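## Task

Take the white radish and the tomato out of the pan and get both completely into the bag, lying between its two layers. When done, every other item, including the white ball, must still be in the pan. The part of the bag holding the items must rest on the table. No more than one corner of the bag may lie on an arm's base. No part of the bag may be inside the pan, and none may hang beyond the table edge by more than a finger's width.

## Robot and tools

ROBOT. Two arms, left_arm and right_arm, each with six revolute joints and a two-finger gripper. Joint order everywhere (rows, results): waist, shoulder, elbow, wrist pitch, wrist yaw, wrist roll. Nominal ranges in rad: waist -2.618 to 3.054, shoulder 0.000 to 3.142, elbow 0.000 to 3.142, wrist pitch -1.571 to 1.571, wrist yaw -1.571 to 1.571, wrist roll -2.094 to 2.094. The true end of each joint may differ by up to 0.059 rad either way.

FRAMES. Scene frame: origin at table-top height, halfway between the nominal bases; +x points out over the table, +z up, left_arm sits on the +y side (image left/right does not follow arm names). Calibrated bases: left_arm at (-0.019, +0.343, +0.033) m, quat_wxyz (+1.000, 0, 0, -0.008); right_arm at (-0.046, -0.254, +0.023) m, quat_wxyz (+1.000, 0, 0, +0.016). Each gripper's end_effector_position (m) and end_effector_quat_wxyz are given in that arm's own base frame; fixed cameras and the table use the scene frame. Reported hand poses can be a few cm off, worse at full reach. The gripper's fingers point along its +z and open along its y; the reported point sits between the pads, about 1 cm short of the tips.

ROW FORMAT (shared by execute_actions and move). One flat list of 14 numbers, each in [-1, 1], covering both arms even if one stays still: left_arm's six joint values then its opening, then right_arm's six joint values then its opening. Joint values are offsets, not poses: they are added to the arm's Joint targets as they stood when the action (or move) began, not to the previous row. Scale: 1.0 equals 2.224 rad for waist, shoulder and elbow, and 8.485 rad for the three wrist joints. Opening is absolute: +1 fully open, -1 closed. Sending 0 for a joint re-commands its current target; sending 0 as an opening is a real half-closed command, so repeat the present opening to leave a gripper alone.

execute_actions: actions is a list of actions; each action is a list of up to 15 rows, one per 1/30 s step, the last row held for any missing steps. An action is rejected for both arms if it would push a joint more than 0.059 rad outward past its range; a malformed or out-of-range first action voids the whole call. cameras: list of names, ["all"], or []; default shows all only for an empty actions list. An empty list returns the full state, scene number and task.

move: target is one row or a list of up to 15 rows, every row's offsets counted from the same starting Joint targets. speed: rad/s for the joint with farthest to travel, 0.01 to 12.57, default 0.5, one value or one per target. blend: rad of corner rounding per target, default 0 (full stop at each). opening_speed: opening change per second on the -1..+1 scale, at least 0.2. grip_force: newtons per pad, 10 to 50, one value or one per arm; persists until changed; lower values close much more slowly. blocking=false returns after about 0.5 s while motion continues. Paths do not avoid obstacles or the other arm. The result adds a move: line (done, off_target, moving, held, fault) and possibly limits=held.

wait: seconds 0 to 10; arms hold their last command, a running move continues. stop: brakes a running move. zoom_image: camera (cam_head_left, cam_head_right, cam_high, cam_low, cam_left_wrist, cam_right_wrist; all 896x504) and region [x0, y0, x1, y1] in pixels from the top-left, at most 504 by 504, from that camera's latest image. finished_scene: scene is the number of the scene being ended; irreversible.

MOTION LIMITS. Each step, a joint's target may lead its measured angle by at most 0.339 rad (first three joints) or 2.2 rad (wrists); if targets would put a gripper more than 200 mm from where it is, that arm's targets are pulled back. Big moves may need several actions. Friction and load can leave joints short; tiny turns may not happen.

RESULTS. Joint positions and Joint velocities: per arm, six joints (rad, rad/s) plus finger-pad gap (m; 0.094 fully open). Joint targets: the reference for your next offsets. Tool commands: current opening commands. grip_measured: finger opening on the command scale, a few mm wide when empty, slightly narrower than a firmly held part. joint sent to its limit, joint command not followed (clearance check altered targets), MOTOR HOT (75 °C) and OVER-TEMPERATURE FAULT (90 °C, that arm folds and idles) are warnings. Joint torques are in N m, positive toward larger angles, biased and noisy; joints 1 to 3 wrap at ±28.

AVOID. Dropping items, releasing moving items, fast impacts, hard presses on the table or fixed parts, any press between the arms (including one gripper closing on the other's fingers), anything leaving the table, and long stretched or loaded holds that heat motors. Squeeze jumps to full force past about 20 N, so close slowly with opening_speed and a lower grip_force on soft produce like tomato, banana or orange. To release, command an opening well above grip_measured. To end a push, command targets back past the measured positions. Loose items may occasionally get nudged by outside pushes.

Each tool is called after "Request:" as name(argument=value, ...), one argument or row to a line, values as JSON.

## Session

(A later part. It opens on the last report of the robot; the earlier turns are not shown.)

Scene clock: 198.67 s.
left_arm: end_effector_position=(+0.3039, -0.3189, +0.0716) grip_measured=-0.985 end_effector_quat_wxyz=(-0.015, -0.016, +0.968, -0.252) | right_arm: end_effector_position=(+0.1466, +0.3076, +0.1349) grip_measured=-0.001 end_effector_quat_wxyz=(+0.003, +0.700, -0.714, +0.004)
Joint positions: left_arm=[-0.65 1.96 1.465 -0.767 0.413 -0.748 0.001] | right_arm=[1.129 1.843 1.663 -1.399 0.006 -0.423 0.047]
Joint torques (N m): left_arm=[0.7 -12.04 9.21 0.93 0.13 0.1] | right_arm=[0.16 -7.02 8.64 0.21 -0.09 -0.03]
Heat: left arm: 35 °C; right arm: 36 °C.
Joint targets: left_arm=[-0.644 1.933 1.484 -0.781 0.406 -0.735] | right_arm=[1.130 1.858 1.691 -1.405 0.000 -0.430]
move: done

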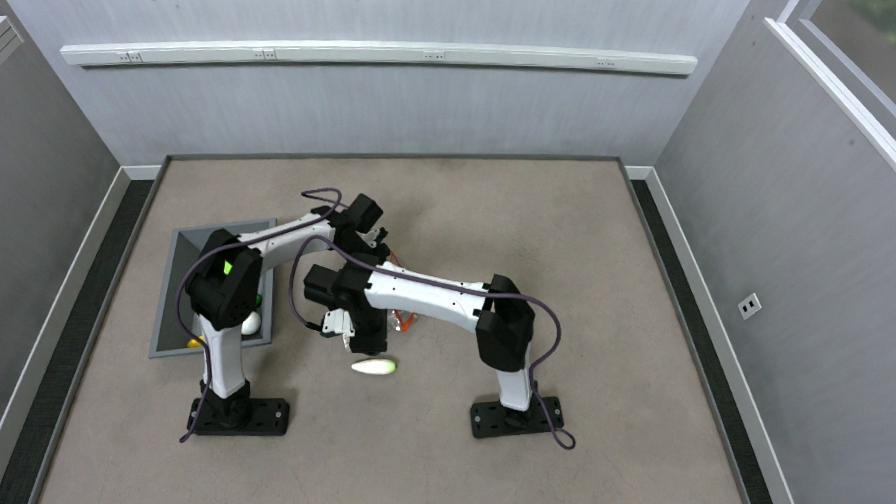

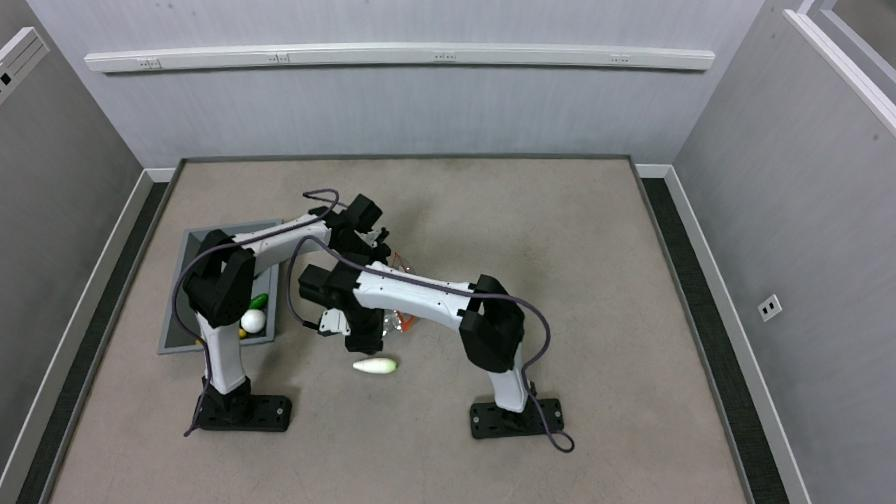

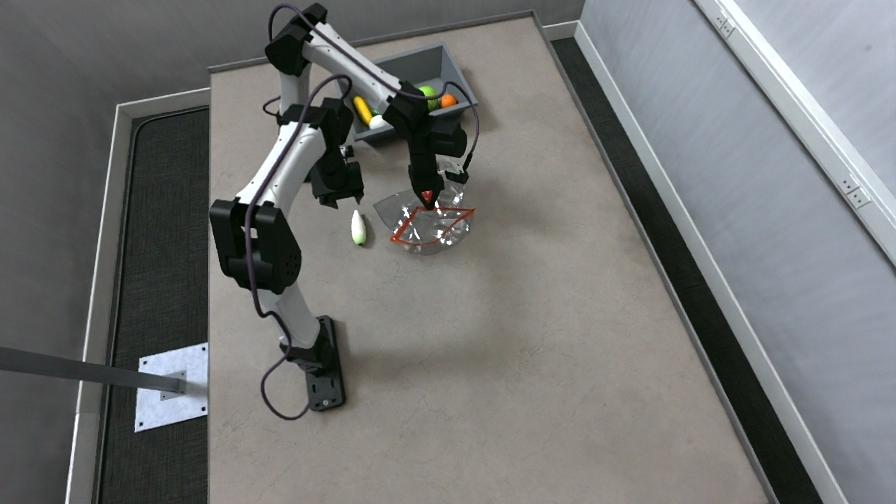

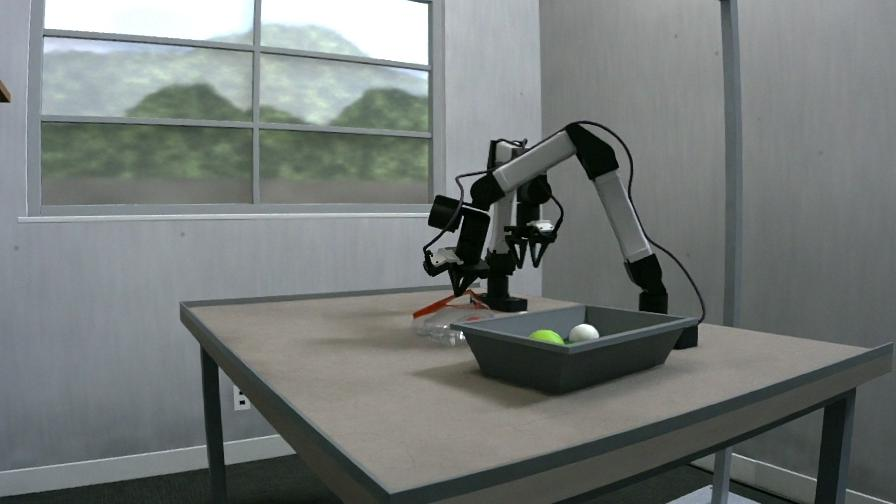

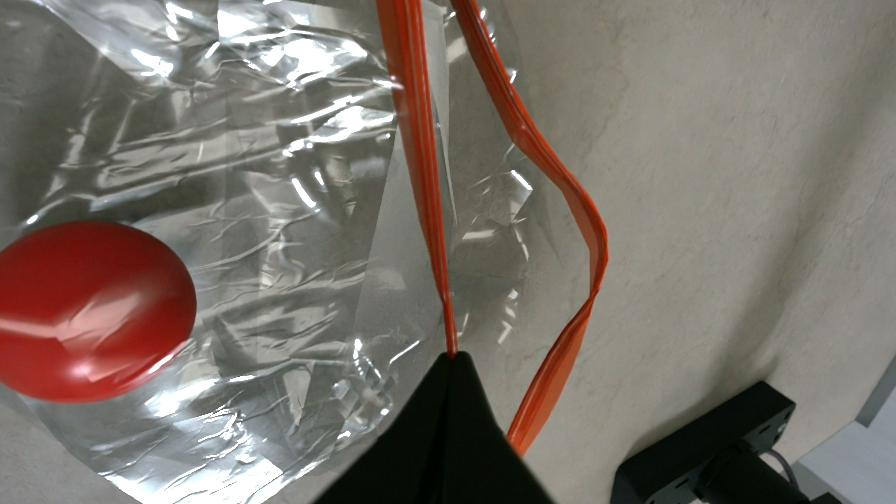

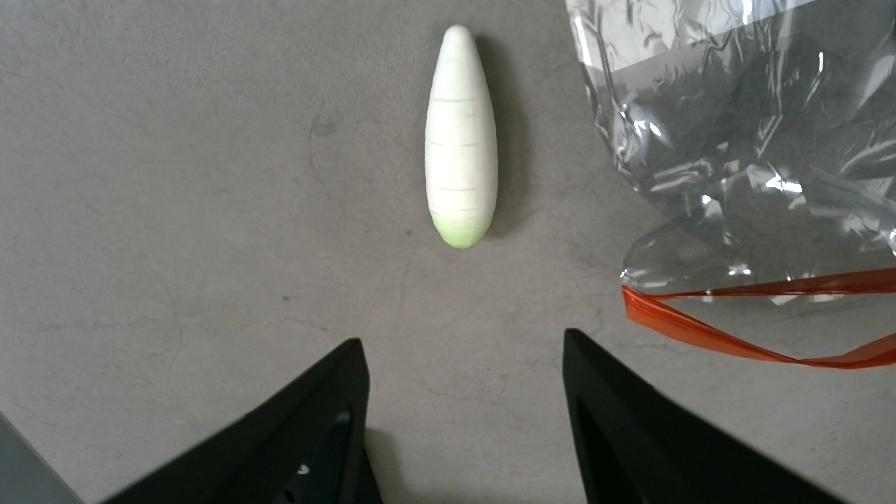

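Request:
move(
  target=[0,0,0,0,0,0,-1,-0.1632,-0.2671,-0.5121,0.1377,-0.0608,-0.0204,0.15],
  speed=0.9,
  grip_force=[50,25],
  cameras=["cam_right_wrist"],
)

Scene clock: 203.13 s.
left_arm: end_effector_position=(+0.3039, -0.3189, +0.0716) grip_measured=-0.985 end_effector_quat_wxyz=(-0.016, -0.016, +0.968, -0.252) | right_arm: end_effector_position=(+0.1508, +0.2648, +0.0585) grip_measured=+0.149 end_effector_quat_wxyz=(-0.256, +0.642, -0.673, -0.262)
Joint positions: left_arm=[-0.65 1.96 1.465 -0.768 0.413 -0.748 0.001] | right_arm=[0.774 1.287 0.554 -0.254 -0.503 -0.595 0.054]
Joint velocities: left_arm=[-0.007 0.002 0.002 0.037 0.007 -0.168 -0.001] | right_arm=[within noise]
Joint torques (N m): left_arm=[0.68 -12 9.26 0.93 0.13 0.1] | right_arm=[-0.58 -5.83 6.12 1.33 -0.34 -0.05]
Heat: left arm: 37 °C; right arm: 36 °C.
Joint targets: left_arm=[-0.644 1.933 1.484 -0.781 0.406 -0.735] | right_arm=[0.768 1.264 0.552 -0.236 -0.516 -0.603]
grip_force (N): 50, 25
move: done
Images, in order (width x height): cam_right_wrist 896x504.

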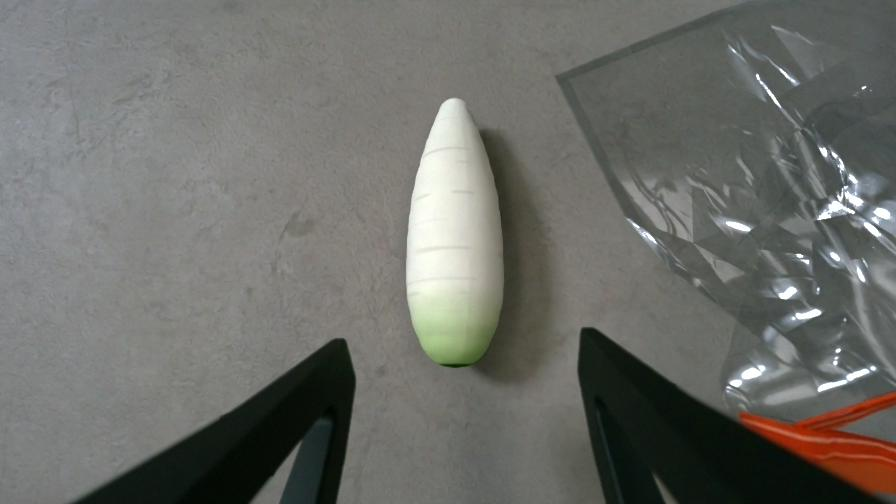

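Request:
move(
  target=[
    [0,0,0,0,0,0,-1,0.0127,0.1228,-0.0629,0.0501,0.0021,0.0032,0.15],
    [0,0,0,0,0,0,-1,0.0127,0.1228,-0.0629,0.0501,0.0021,0.0032,-0.42],
  ],
  opening_speed=0.8,
  speed=0.5,
  cameras=["cam_right_wrist"],
)

Scene clock: 208.07 s.
left_arm: end_effector_position=(+0.3039, -0.3189, +0.0716) grip_measured=-0.985 end_effector_quat_wxyz=(-0.016, -0.016, +0.968, -0.252) | right_arm: end_effector_position=(+0.1543, +0.2746, +0.0007) grip_measured=-0.417 end_effector_quat_wxyz=(-0.273, +0.643, -0.664, -0.267)
Joint positions: left_arm=[-0.65 1.96 1.465 -0.768 0.413 -0.748 0.001] | right_arm=[0.789 1.528 0.414 0.171 -0.504 -0.583 0.027]
Joint torques (N m): left_arm=[0.69 -12.03 9.24 0.94 0.13 0.1] | right_arm=[0.66 -3.79 4.81 1.44 -0.2 0.12]
Heat: left arm: 39 °C; right arm: 36 °C.
Joint targets: left_arm=[-0.644 1.933 1.484 -0.781 0.406 -0.735] | right_arm=[0.796 1.537 0.412 0.189 -0.498 -0.576]
grip_force (N): 50, 25
move: done
Images, in order (width x height): cam_right_wrist 896x504.

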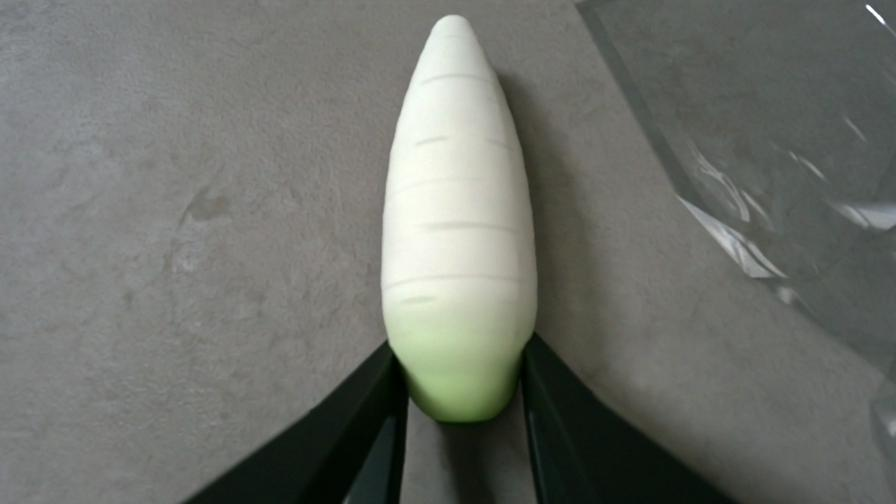

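Request:
move(
  target=[
    [0,0,0,0,0,0,-1,0,0,0,0,0,0,0.0],
    [0,0,0,0,0,0,-1,0.0165,0.0199,0.0117,0.004,0.0025,0.004,0.0],
    [0,0,0,0,0,0,-1,0.0165,0.0199,0.0117,0.004,0.0025,0.004,-0.38],
    [0,0,0,0,0,0,-1,0.0165,-0.1324,0.1503,-0.0722,0.0025,0.004,-0.38],
  ],
  opening_speed=1.0,
  speed=0.5,
  cameras=["cam_right_wrist"],
)

Scene clock: 213.67 s.
left_arm: end_effector_position=(+0.3039, -0.3189, +0.0716) grip_measured=-0.985 end_effector_quat_wxyz=(-0.016, -0.016, +0.968, -0.252) | right_arm: end_effector_position=(+0.1508, +0.2826, +0.1019) grip_measured=-0.376 end_effector_quat_wxyz=(-0.254, +0.643, -0.672, -0.266)
Joint positions: left_arm=[-0.65 1.96 1.465 -0.768 0.413 -0.748 0.001] | right_arm=[0.826 1.263 0.72 -0.426 -0.483 -0.549 0.029]
Joint torques (N m): left_arm=[0.7 -12 9.26 0.93 0.13 0.1] | right_arm=[0.66 -5.75 9.22 1.28 -0.19 0.12]
Heat: left arm: 41 °C; right arm: 35 °C.
Joint targets: left_arm=[-0.644 1.933 1.484 -0.781 0.406 -0.735] | right_arm=[0.832 1.242 0.746 -0.424 -0.477 -0.542]
grip_force (N): 50, 25
move: done
Images, in order (width x height): cam_right_wrist 896x504.

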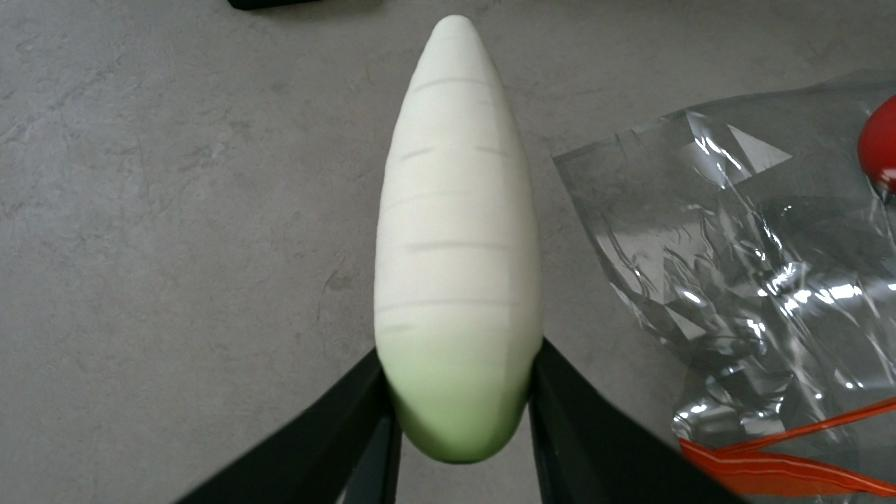

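Request:
move(
  target=[0,0,0,0,0,0,-1,-0.3871,0.2859,0.2163,-0.0581,-0.0363,-0.1213,-0.38],
  speed=0.7,
  cameras=["cam_high","cam_left_wrist","cam_right_wrist","cam_low"],
)

Scene clock: 216.47 s.
left_arm: end_effector_position=(+0.3038, -0.3188, +0.0716) grip_measured=-0.985 end_effector_quat_wxyz=(-0.016, -0.016, +0.968, -0.251) | right_arm: end_effector_position=(+0.3294, +0.1113, +0.0629) grip_measured=-0.376 end_effector_quat_wxyz=(-0.267, +0.643, -0.668, -0.264)
Joint positions: left_arm=[-0.65 1.96 1.465 -0.768 0.413 -0.748 0.001] | right_arm=[-0.03 1.867 1.202 -0.91 -0.769 -1.563 0.029]
Joint torques (N m): left_arm=[0.69 -12.07 9.25 0.94 0.14 0.1] | right_arm=[0.06 -7.01 7.92 0.15 -0.63 -0.04]
Heat: left arm: 42 °C; right arm: 35 °C.
Joint targets: left_arm=[-0.644 1.933 1.484 -0.781 0.406 -0.735] | right_arm=[-0.029 1.878 1.227 -0.917 -0.785 -1.571]
grip_force (N): 50, 25
move: done
Images, in order (width x height): cam_high 896x504, cam_low 896x504, cam_left_wrist 896x504, cam_right_wrist 896x504.

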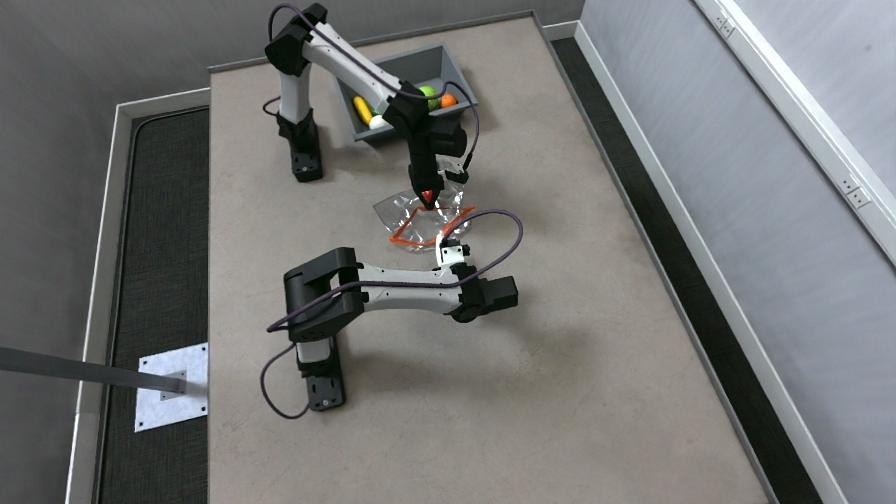

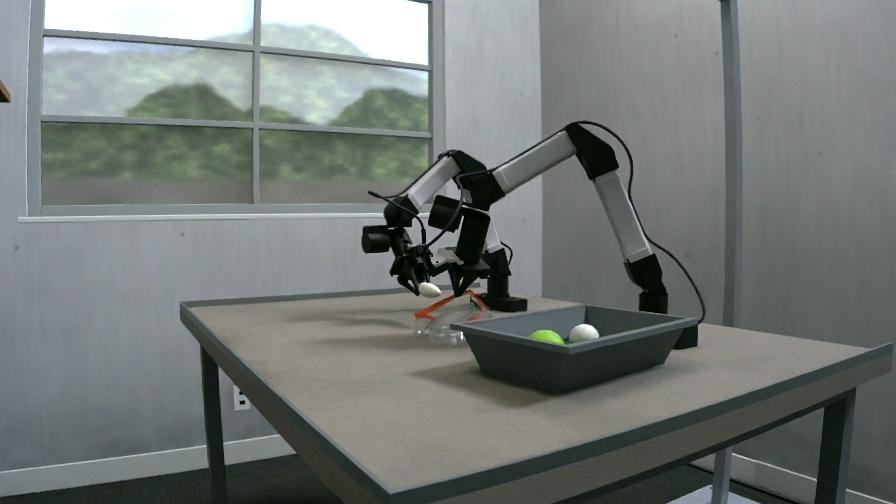

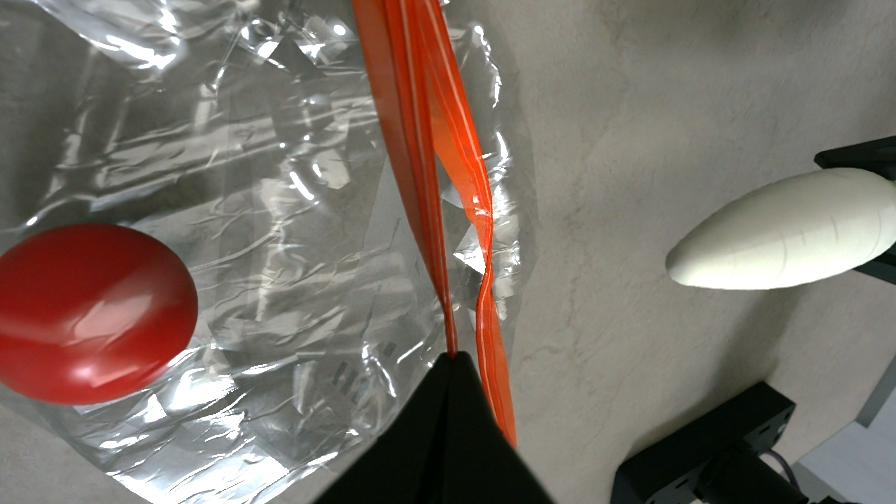

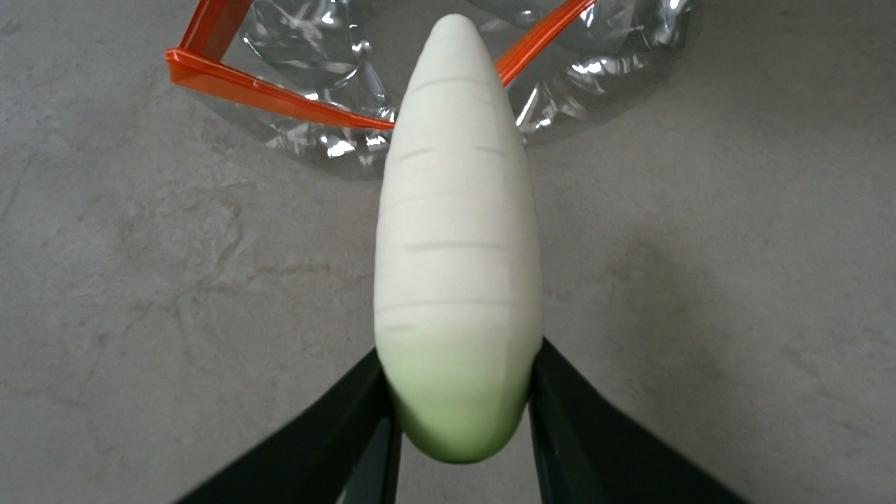

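Request:
move(
  target=[
    [0,0,0,0,0,0,-1,0.0406,0.0138,-0.0375,0.0241,0.0005,0.0156,-0.38],
    [0,0,0,0,0,0,-1,0.1193,0.0156,-0.0437,0.0458,0.0041,0.0437,-0.38],
  ],
  speed=0.4,
  blend=[0.05,0],
  cameras=["cam_high","cam_left_wrist","cam_right_wrist","cam_low"],
)

Scene clock: 219.07 s.
left_arm: end_effector_position=(+0.3037, -0.3188, +0.0715) grip_measured=-0.985 end_effector_quat_wxyz=(-0.016, -0.016, +0.968, -0.251) | right_arm: end_effector_position=(+0.3381, +0.2031, +0.0441) grip_measured=-0.376 end_effector_quat_wxyz=(-0.280, +0.645, -0.660, -0.265)
Joint positions: left_arm=[-0.65 1.96 1.465 -0.769 0.413 -0.748 0.001] | right_arm=[0.234 1.896 1.134 -0.543 -0.754 -1.208 0.029]
Joint torques (N m): left_arm=[0.69 -12.04 9.24 0.94 0.13 0.1] | right_arm=[0.27 -7.02 5.3 0.84 -0.37 0.09]
Heat: left arm: 42 °C; right arm: 35 °C.
Joint targets: left_arm=[-0.644 1.933 1.484 -0.781 0.406 -0.735] | right_arm=[0.237 1.913 1.130 -0.528 -0.750 -1.200]
grip_force (N): 50, 25
move: done
Images, in order (width x height): cam_high 896x504, cam_low 896x504, cam_left_wrist 896x504, cam_right_wrist 896x504.

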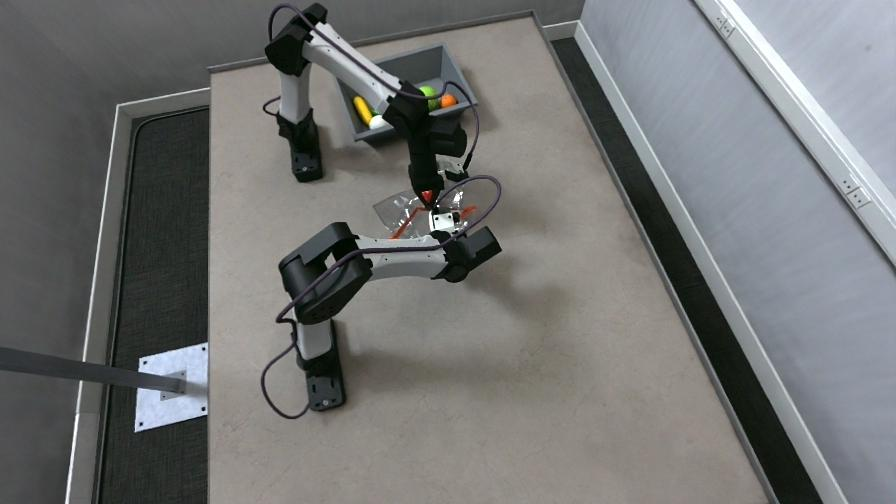

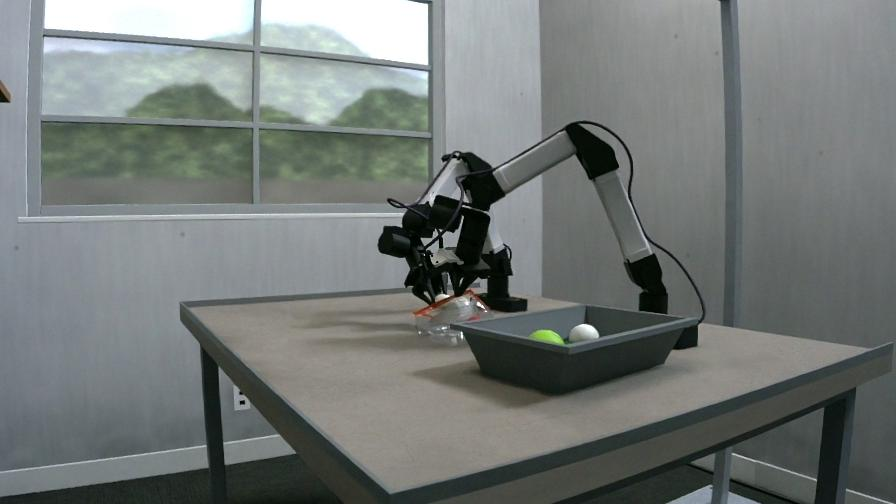

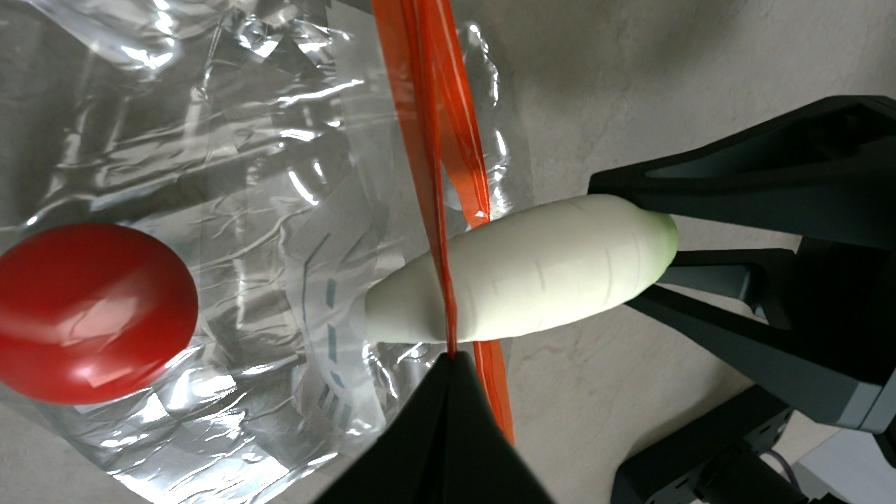

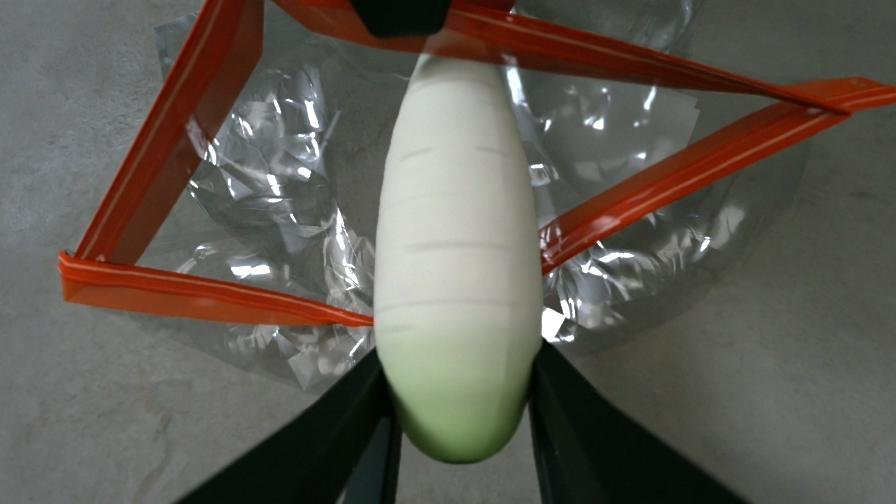

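Request:
move(
  target=[
    [0.0414,-0.037,-0.0442,-0.0028,0.0034,0.01,-1,0,0,0,0,0,0,-0.38],
    [0.0414,-0.037,-0.0442,-0.0028,0.0034,0.01,-1,0.0567,0.0226,0.0067,0.0168,0.0046,0.0191,-0.38],
  ],
  speed=0.35,
  blend=[0.03,0],
  cameras=["cam_high","cam_left_wrist","cam_right_wrist"],
)

Scene clock: 221.63 s.
left_arm: end_effector_position=(+0.3154, -0.2762, +0.0831) grip_measured=-0.985 end_effector_quat_wxyz=(+0.003, -0.024, +0.967, -0.252) | right_arm: end_effector_position=(+0.3345, +0.2482, +0.0291) grip_measured=-0.376 end_effector_quat_wxyz=(-0.272, +0.643, -0.663, -0.269)
Joint positions: left_arm=[-0.55 1.876 1.397 -0.792 0.419 -0.663 0.001] | right_arm=[0.361 1.95 1.134 -0.401 -0.716 -1.046 0.029]
Joint torques (N m): left_arm=[0.03 -11.18 6.22 0.93 0.35 0.1] | right_arm=[0.28 -7.68 6.69 0.97 -0.33 0.13]
Heat: left arm: 43 °C; right arm: 36 °C.
Joint targets: left_arm=[-0.551 1.851 1.385 -0.805 0.434 -0.650] | right_arm=[0.363 1.963 1.145 -0.385 -0.711 -1.038]
grip_force (N): 50, 25
move: done
Images, in order (width x height): cam_high 896x504, cam_left_wrist 896x504, cam_right_wrist 896x504.

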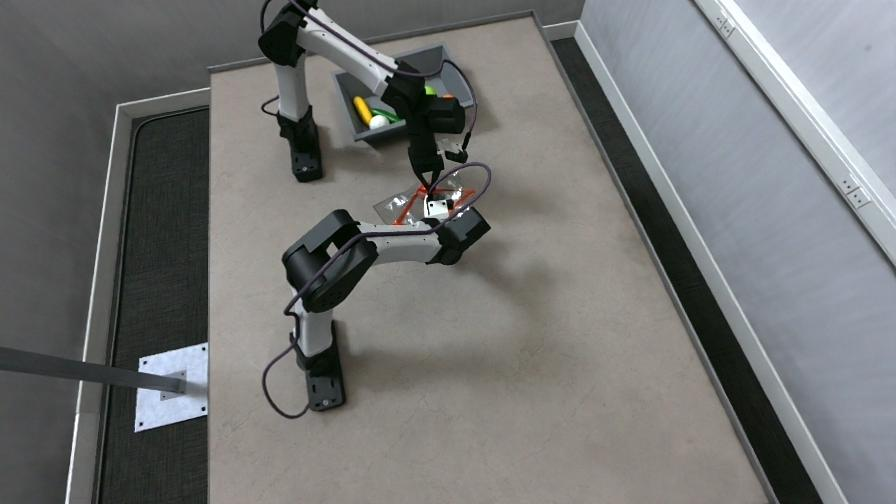

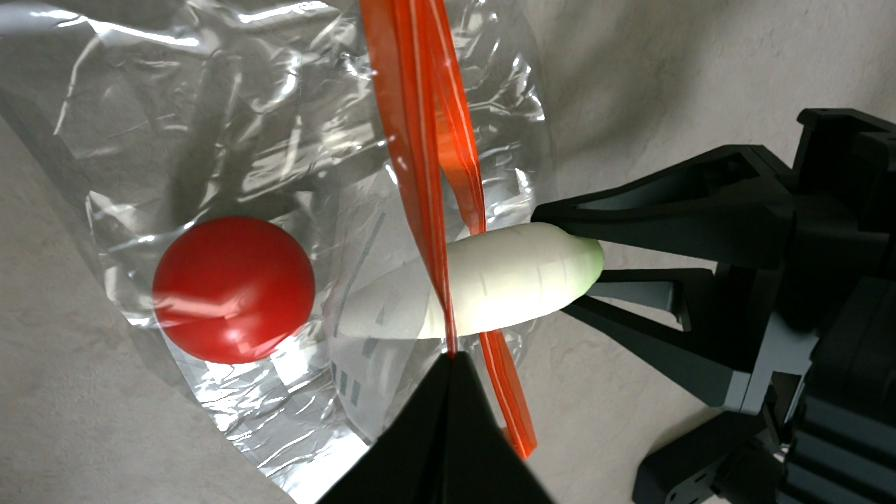

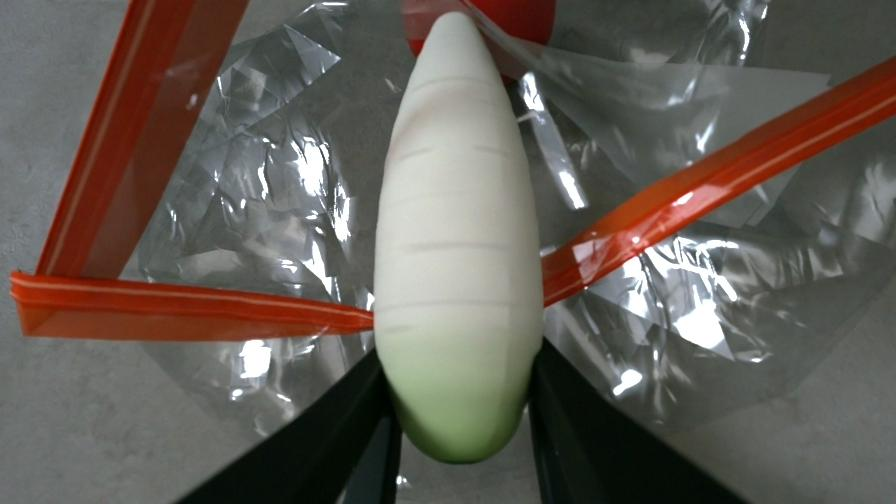

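Request:
move(
  target=[0,0,0,0,0,0,-1,0,-0.0283,0.0161,-0.0089,0,0,-0.38],
  cameras=["cam_left_wrist","cam_right_wrist","cam_low"],
)

Request:
zoom_image(
  camera="cam_low",
  region=[380, 220, 540, 350],
)

Scene clock: 223.57 s.
left_arm: end_effector_position=(+0.3154, -0.2763, +0.0831) grip_measured=-0.985 end_effector_quat_wxyz=(+0.003, -0.024, +0.967, -0.252) | right_arm: end_effector_position=(+0.3306, +0.2466, +0.0310) grip_measured=-0.376 end_effector_quat_wxyz=(-0.256, +0.640, -0.670, -0.276)
Joint positions: left_arm=[-0.55 1.876 1.397 -0.792 0.419 -0.662 0.001] | right_arm=[0.361 1.95 1.155 -0.459 -0.715 -1.045 0.029]
Joint torques (N m): left_arm=[0.08 -11.22 6.22 0.92 0.35 0.1] | right_arm=[0.25 -13.18 8.12 0.74 -0.35 0.12]
Heat: left arm: 43 °C; right arm: 36 °C.
Joint targets: left_arm=[-0.551 1.851 1.385 -0.805 0.434 -0.650] | right_arm=[0.363 1.900 1.181 -0.461 -0.711 -1.038]
grip_force (N): 50, 25
move: off_target (right_arm); right_arm: the shoulder is farthest, 0.049 rad from its target
Images, in order (width x height): cam_low 896x504, cam_left_wrist 896x504, cam_right_wrist 896x504.

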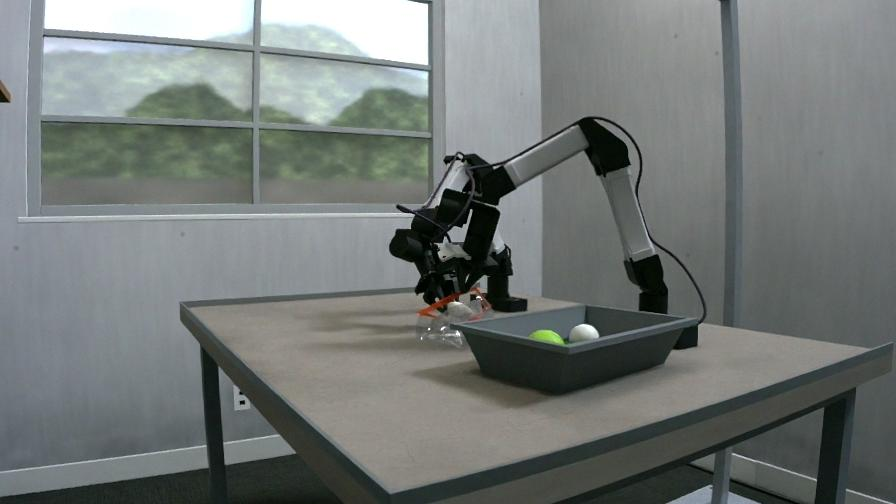

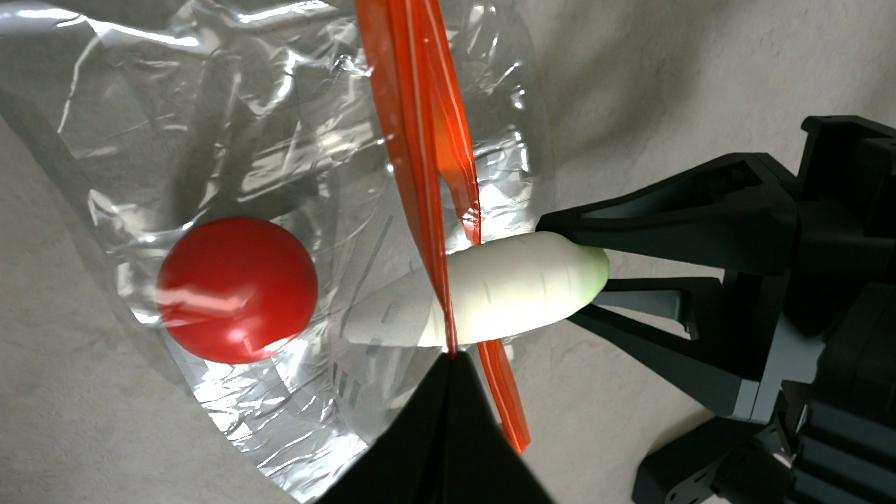

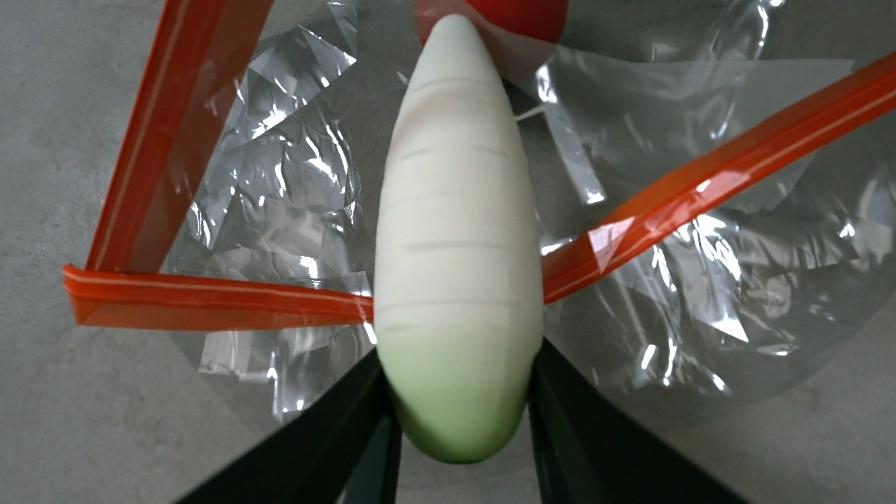

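Scaled by 3.150 from the camera's 896x504 image, which has a finer 1280x720 frame.

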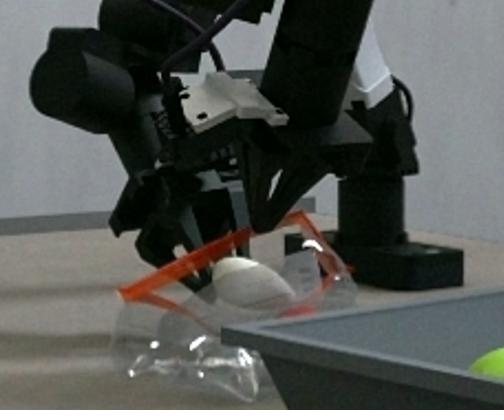

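Request:
move(
  target=[
    [0,0,0,0,0,0,-1,0,0.0486,-0.0293,0.0177,0,0,-0.38],
    [0,0,0,0,0,0,-1,0,0.0486,-0.0293,0.0177,0,0,-0.05],
    [0,0,0,0,0,0,-1,-0.0787,-0.037,0.0078,-0.0289,-0.006,-0.0267,-0.05],
  ],
  speed=0.4,
  opening_speed=1.0,
  cameras=["cam_high","cam_left_wrist","cam_right_wrist"],
)

Scene clock: 228.00 s.
left_arm: end_effector_position=(+0.3154, -0.2763, +0.0831) grip_measured=-0.985 end_effector_quat_wxyz=(+0.003, -0.024, +0.967, -0.252) | right_arm: end_effector_position=(+0.3311, +0.1845, +0.0606) grip_measured=-0.051 end_effector_quat_wxyz=(-0.260, +0.639, -0.672, -0.269)
Joint positions: left_arm=[-0.55 1.876 1.397 -0.792 0.419 -0.662 0.001] | right_arm=[0.191 1.858 1.175 -0.701 -0.748 -1.257 0.045]
Joint torques (N m): left_arm=[0.03 -11.18 6.19 0.92 0.35 0.11] | right_arm=[-0.28 -11.66 7.99 0.5 -0.54 0]
Heat: left arm: 43 °C; right arm: 37 °C.
Joint targets: left_arm=[-0.551 1.851 1.385 -0.805 0.434 -0.650] | right_arm=[0.188 1.818 1.198 -0.706 -0.762 -1.265]
grip_force (N): 50, 25
move: off_target (right_arm); right_arm: the shoulder is farthest, 0.040 rad from its target
Images, in order (width x height): cam_high 896x504, cam_left_wrist 896x504, cam_right_wrist 896x504.

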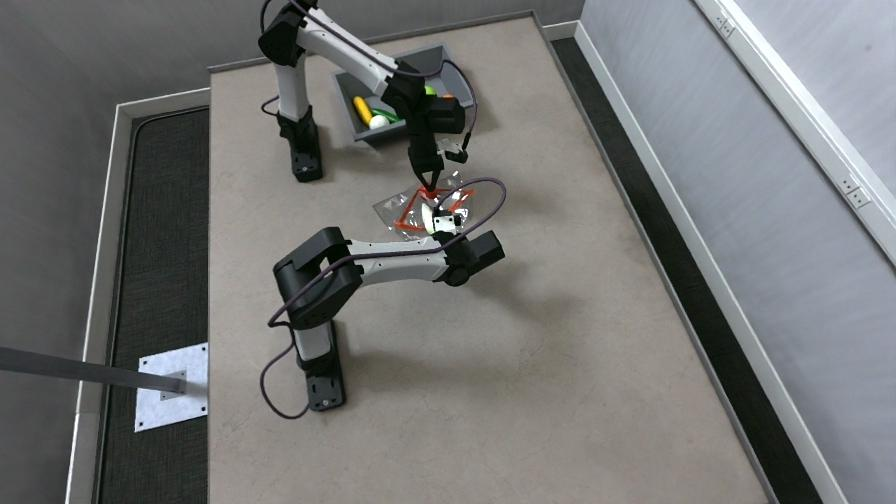

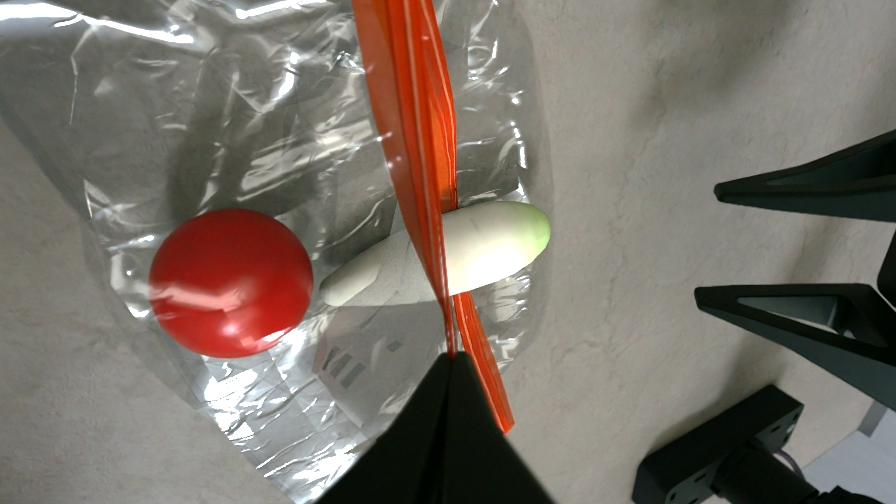

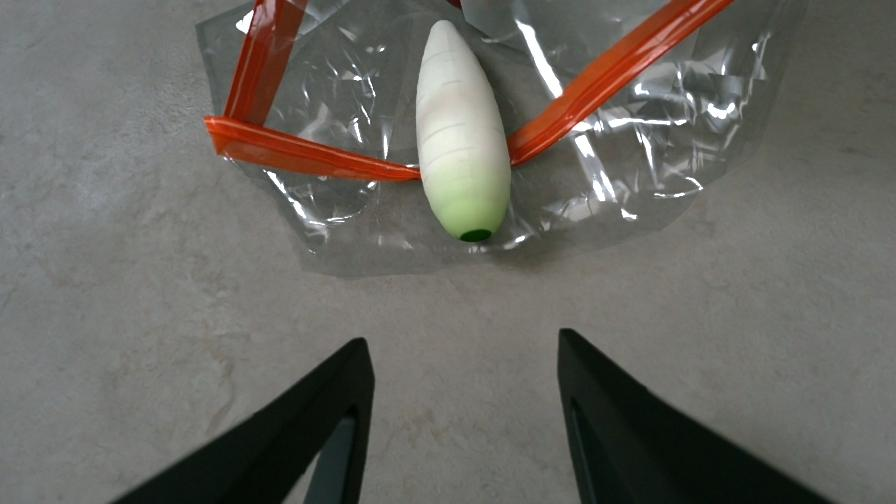

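Request:
move(
  target=[
    [0,0,0,0,0,0,-1,0,0,0,0,0,0,-1],
    [0,0,0,0,0,0,-1,-0.0451,0.1422,-0.0967,0.0712,-0.0519,0.0038,-1],
  ],
  speed=0.6,
  grip_force=[50,50],
  cameras=["cam_high","cam_left_wrist","cam_right_wrist"],
)

Scene clock: 240.57 s.
left_arm: end_effector_position=(+0.3154, -0.2763, +0.0831) grip_measured=-0.985 end_effector_quat_wxyz=(+0.003, -0.024, +0.967, -0.252) | right_arm: end_effector_position=(+0.3422, +0.1939, +0.0084) grip_measured=-0.991 end_effector_quat_wxyz=(-0.409, +0.575, -0.589, -0.393)
Joint positions: left_arm=[-0.55 1.876 1.397 -0.792 0.419 -0.662 0.001] | right_arm=[0.093 2.124 0.984 -0.115 -1.187 -1.24 0]
Joint torques (N m): left_arm=[0.03 -11.23 6.15 0.92 0.34 0.11] | right_arm=[-0.49 -8.01 4.23 0.8 -0.66 0.12]
Heat: left arm: 44 °C; right arm: 39 °C.
Joint targets: left_arm=[-0.551 1.851 1.385 -0.805 0.434 -0.650] | right_arm=[0.087 2.134 0.983 -0.102 -1.202 -1.233]
move: done
Images, in order (width x height): cam_high 896x504, cam_left_wrist 896x504, cam_right_wrist 896x504.

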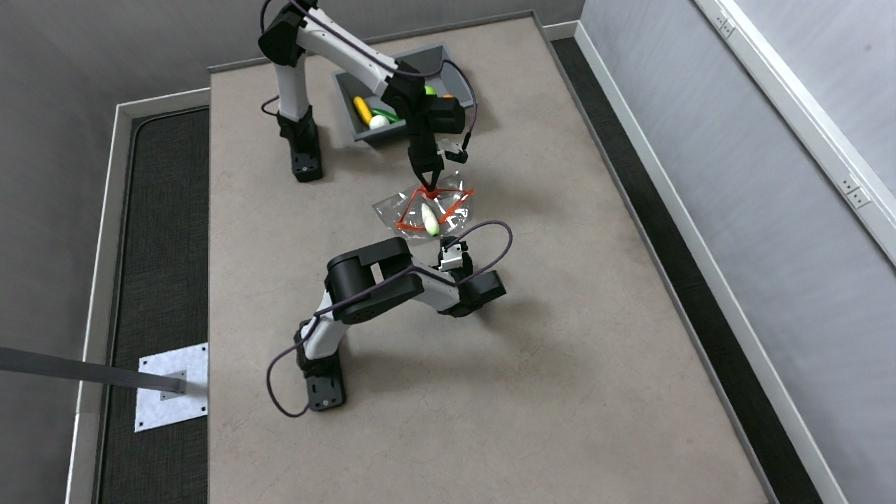

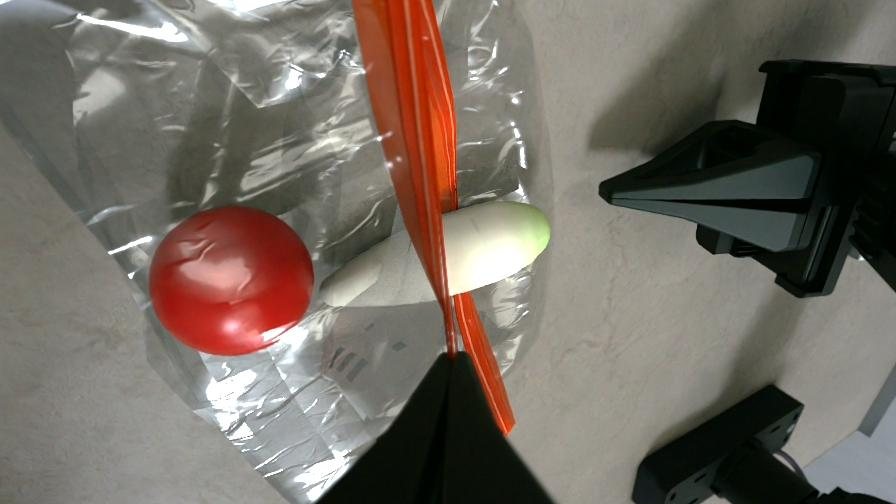

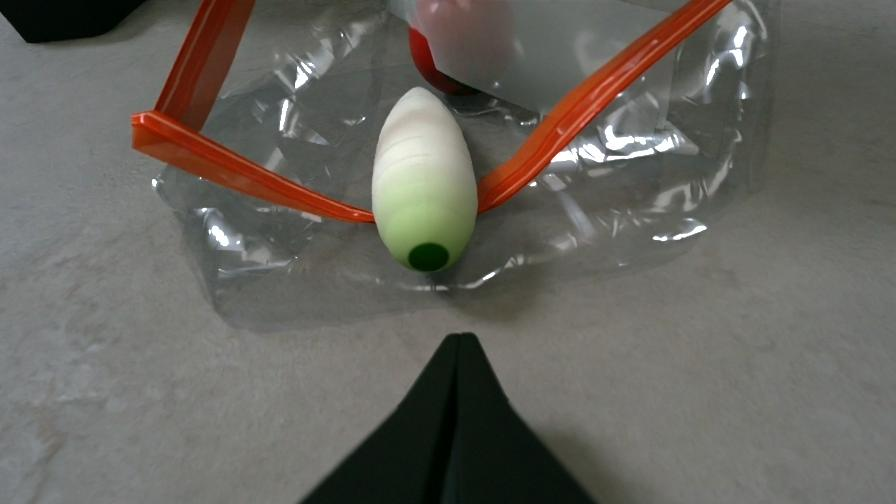

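Request:
move(
  target=[
    [0,0,0,0,0,0,-1,0.0609,-0.0028,-0.0379,0.043,0.0071,0.0368,-1],
    [0,0,0,0,0,0,-1,0.1182,0.0128,-0.0398,0.0703,0.0168,0.0622,-1],
  ],
  speed=0.3,
  blend=[0.05,0],
  cameras=["cam_high","cam_left_wrist","cam_right_wrist"],
)

Scene clock: 244.07 s.
left_arm: end_effector_position=(+0.3153, -0.2762, +0.0831) grip_measured=-0.985 end_effector_quat_wxyz=(+0.003, -0.024, +0.967, -0.252) | right_arm: end_effector_position=(+0.3363, +0.2836, +0.0122) grip_measured=-0.991 end_effector_quat_wxyz=(-0.416, +0.572, -0.584, -0.399)
Joint positions: left_arm=[-0.55 1.876 1.397 -0.793 0.419 -0.662 0.001] | right_arm=[0.347 2.147 0.902 0.477 -1.067 -0.713 0]
Joint torques (N m): left_arm=[0.08 -11.21 6.22 0.93 0.34 0.11] | right_arm=[0.31 -7.75 3.71 1.44 -0.32 0.13]
Heat: left arm: 45 °C; right arm: 39 °C.
Joint targets: left_arm=[-0.551 1.851 1.385 -0.805 0.434 -0.650] | right_arm=[0.350 2.163 0.895 0.494 -1.060 -0.705]
move: done
Images, in order (width x height): cam_high 896x504, cam_left_wrist 896x504, cam_right_wrist 896x504.

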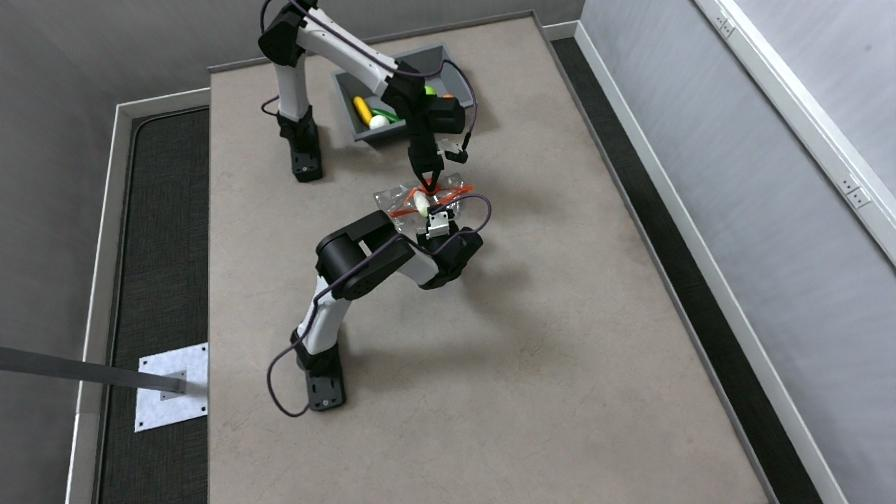

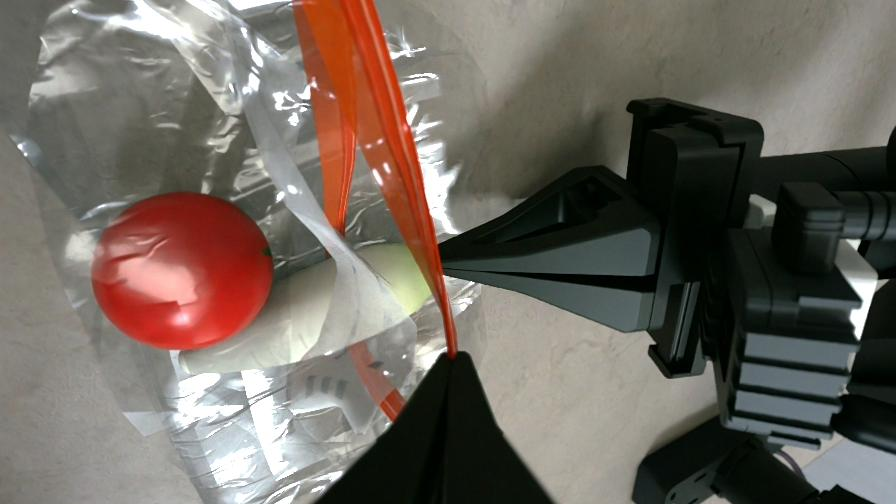

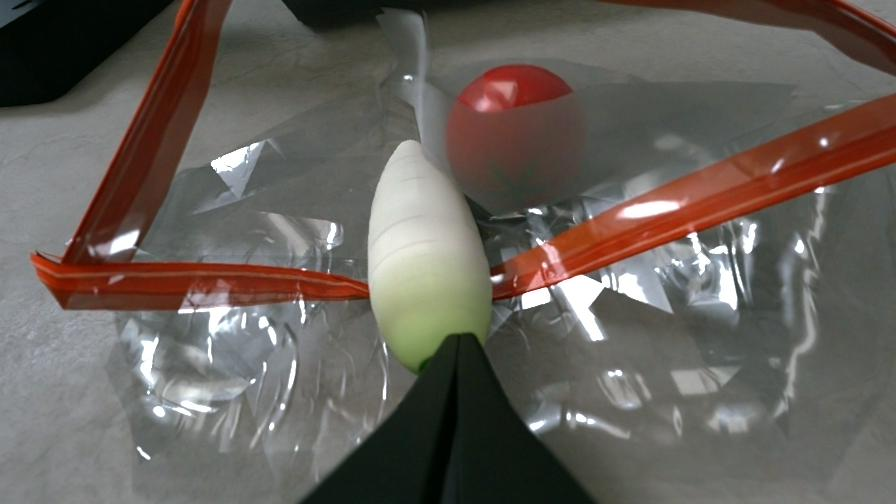

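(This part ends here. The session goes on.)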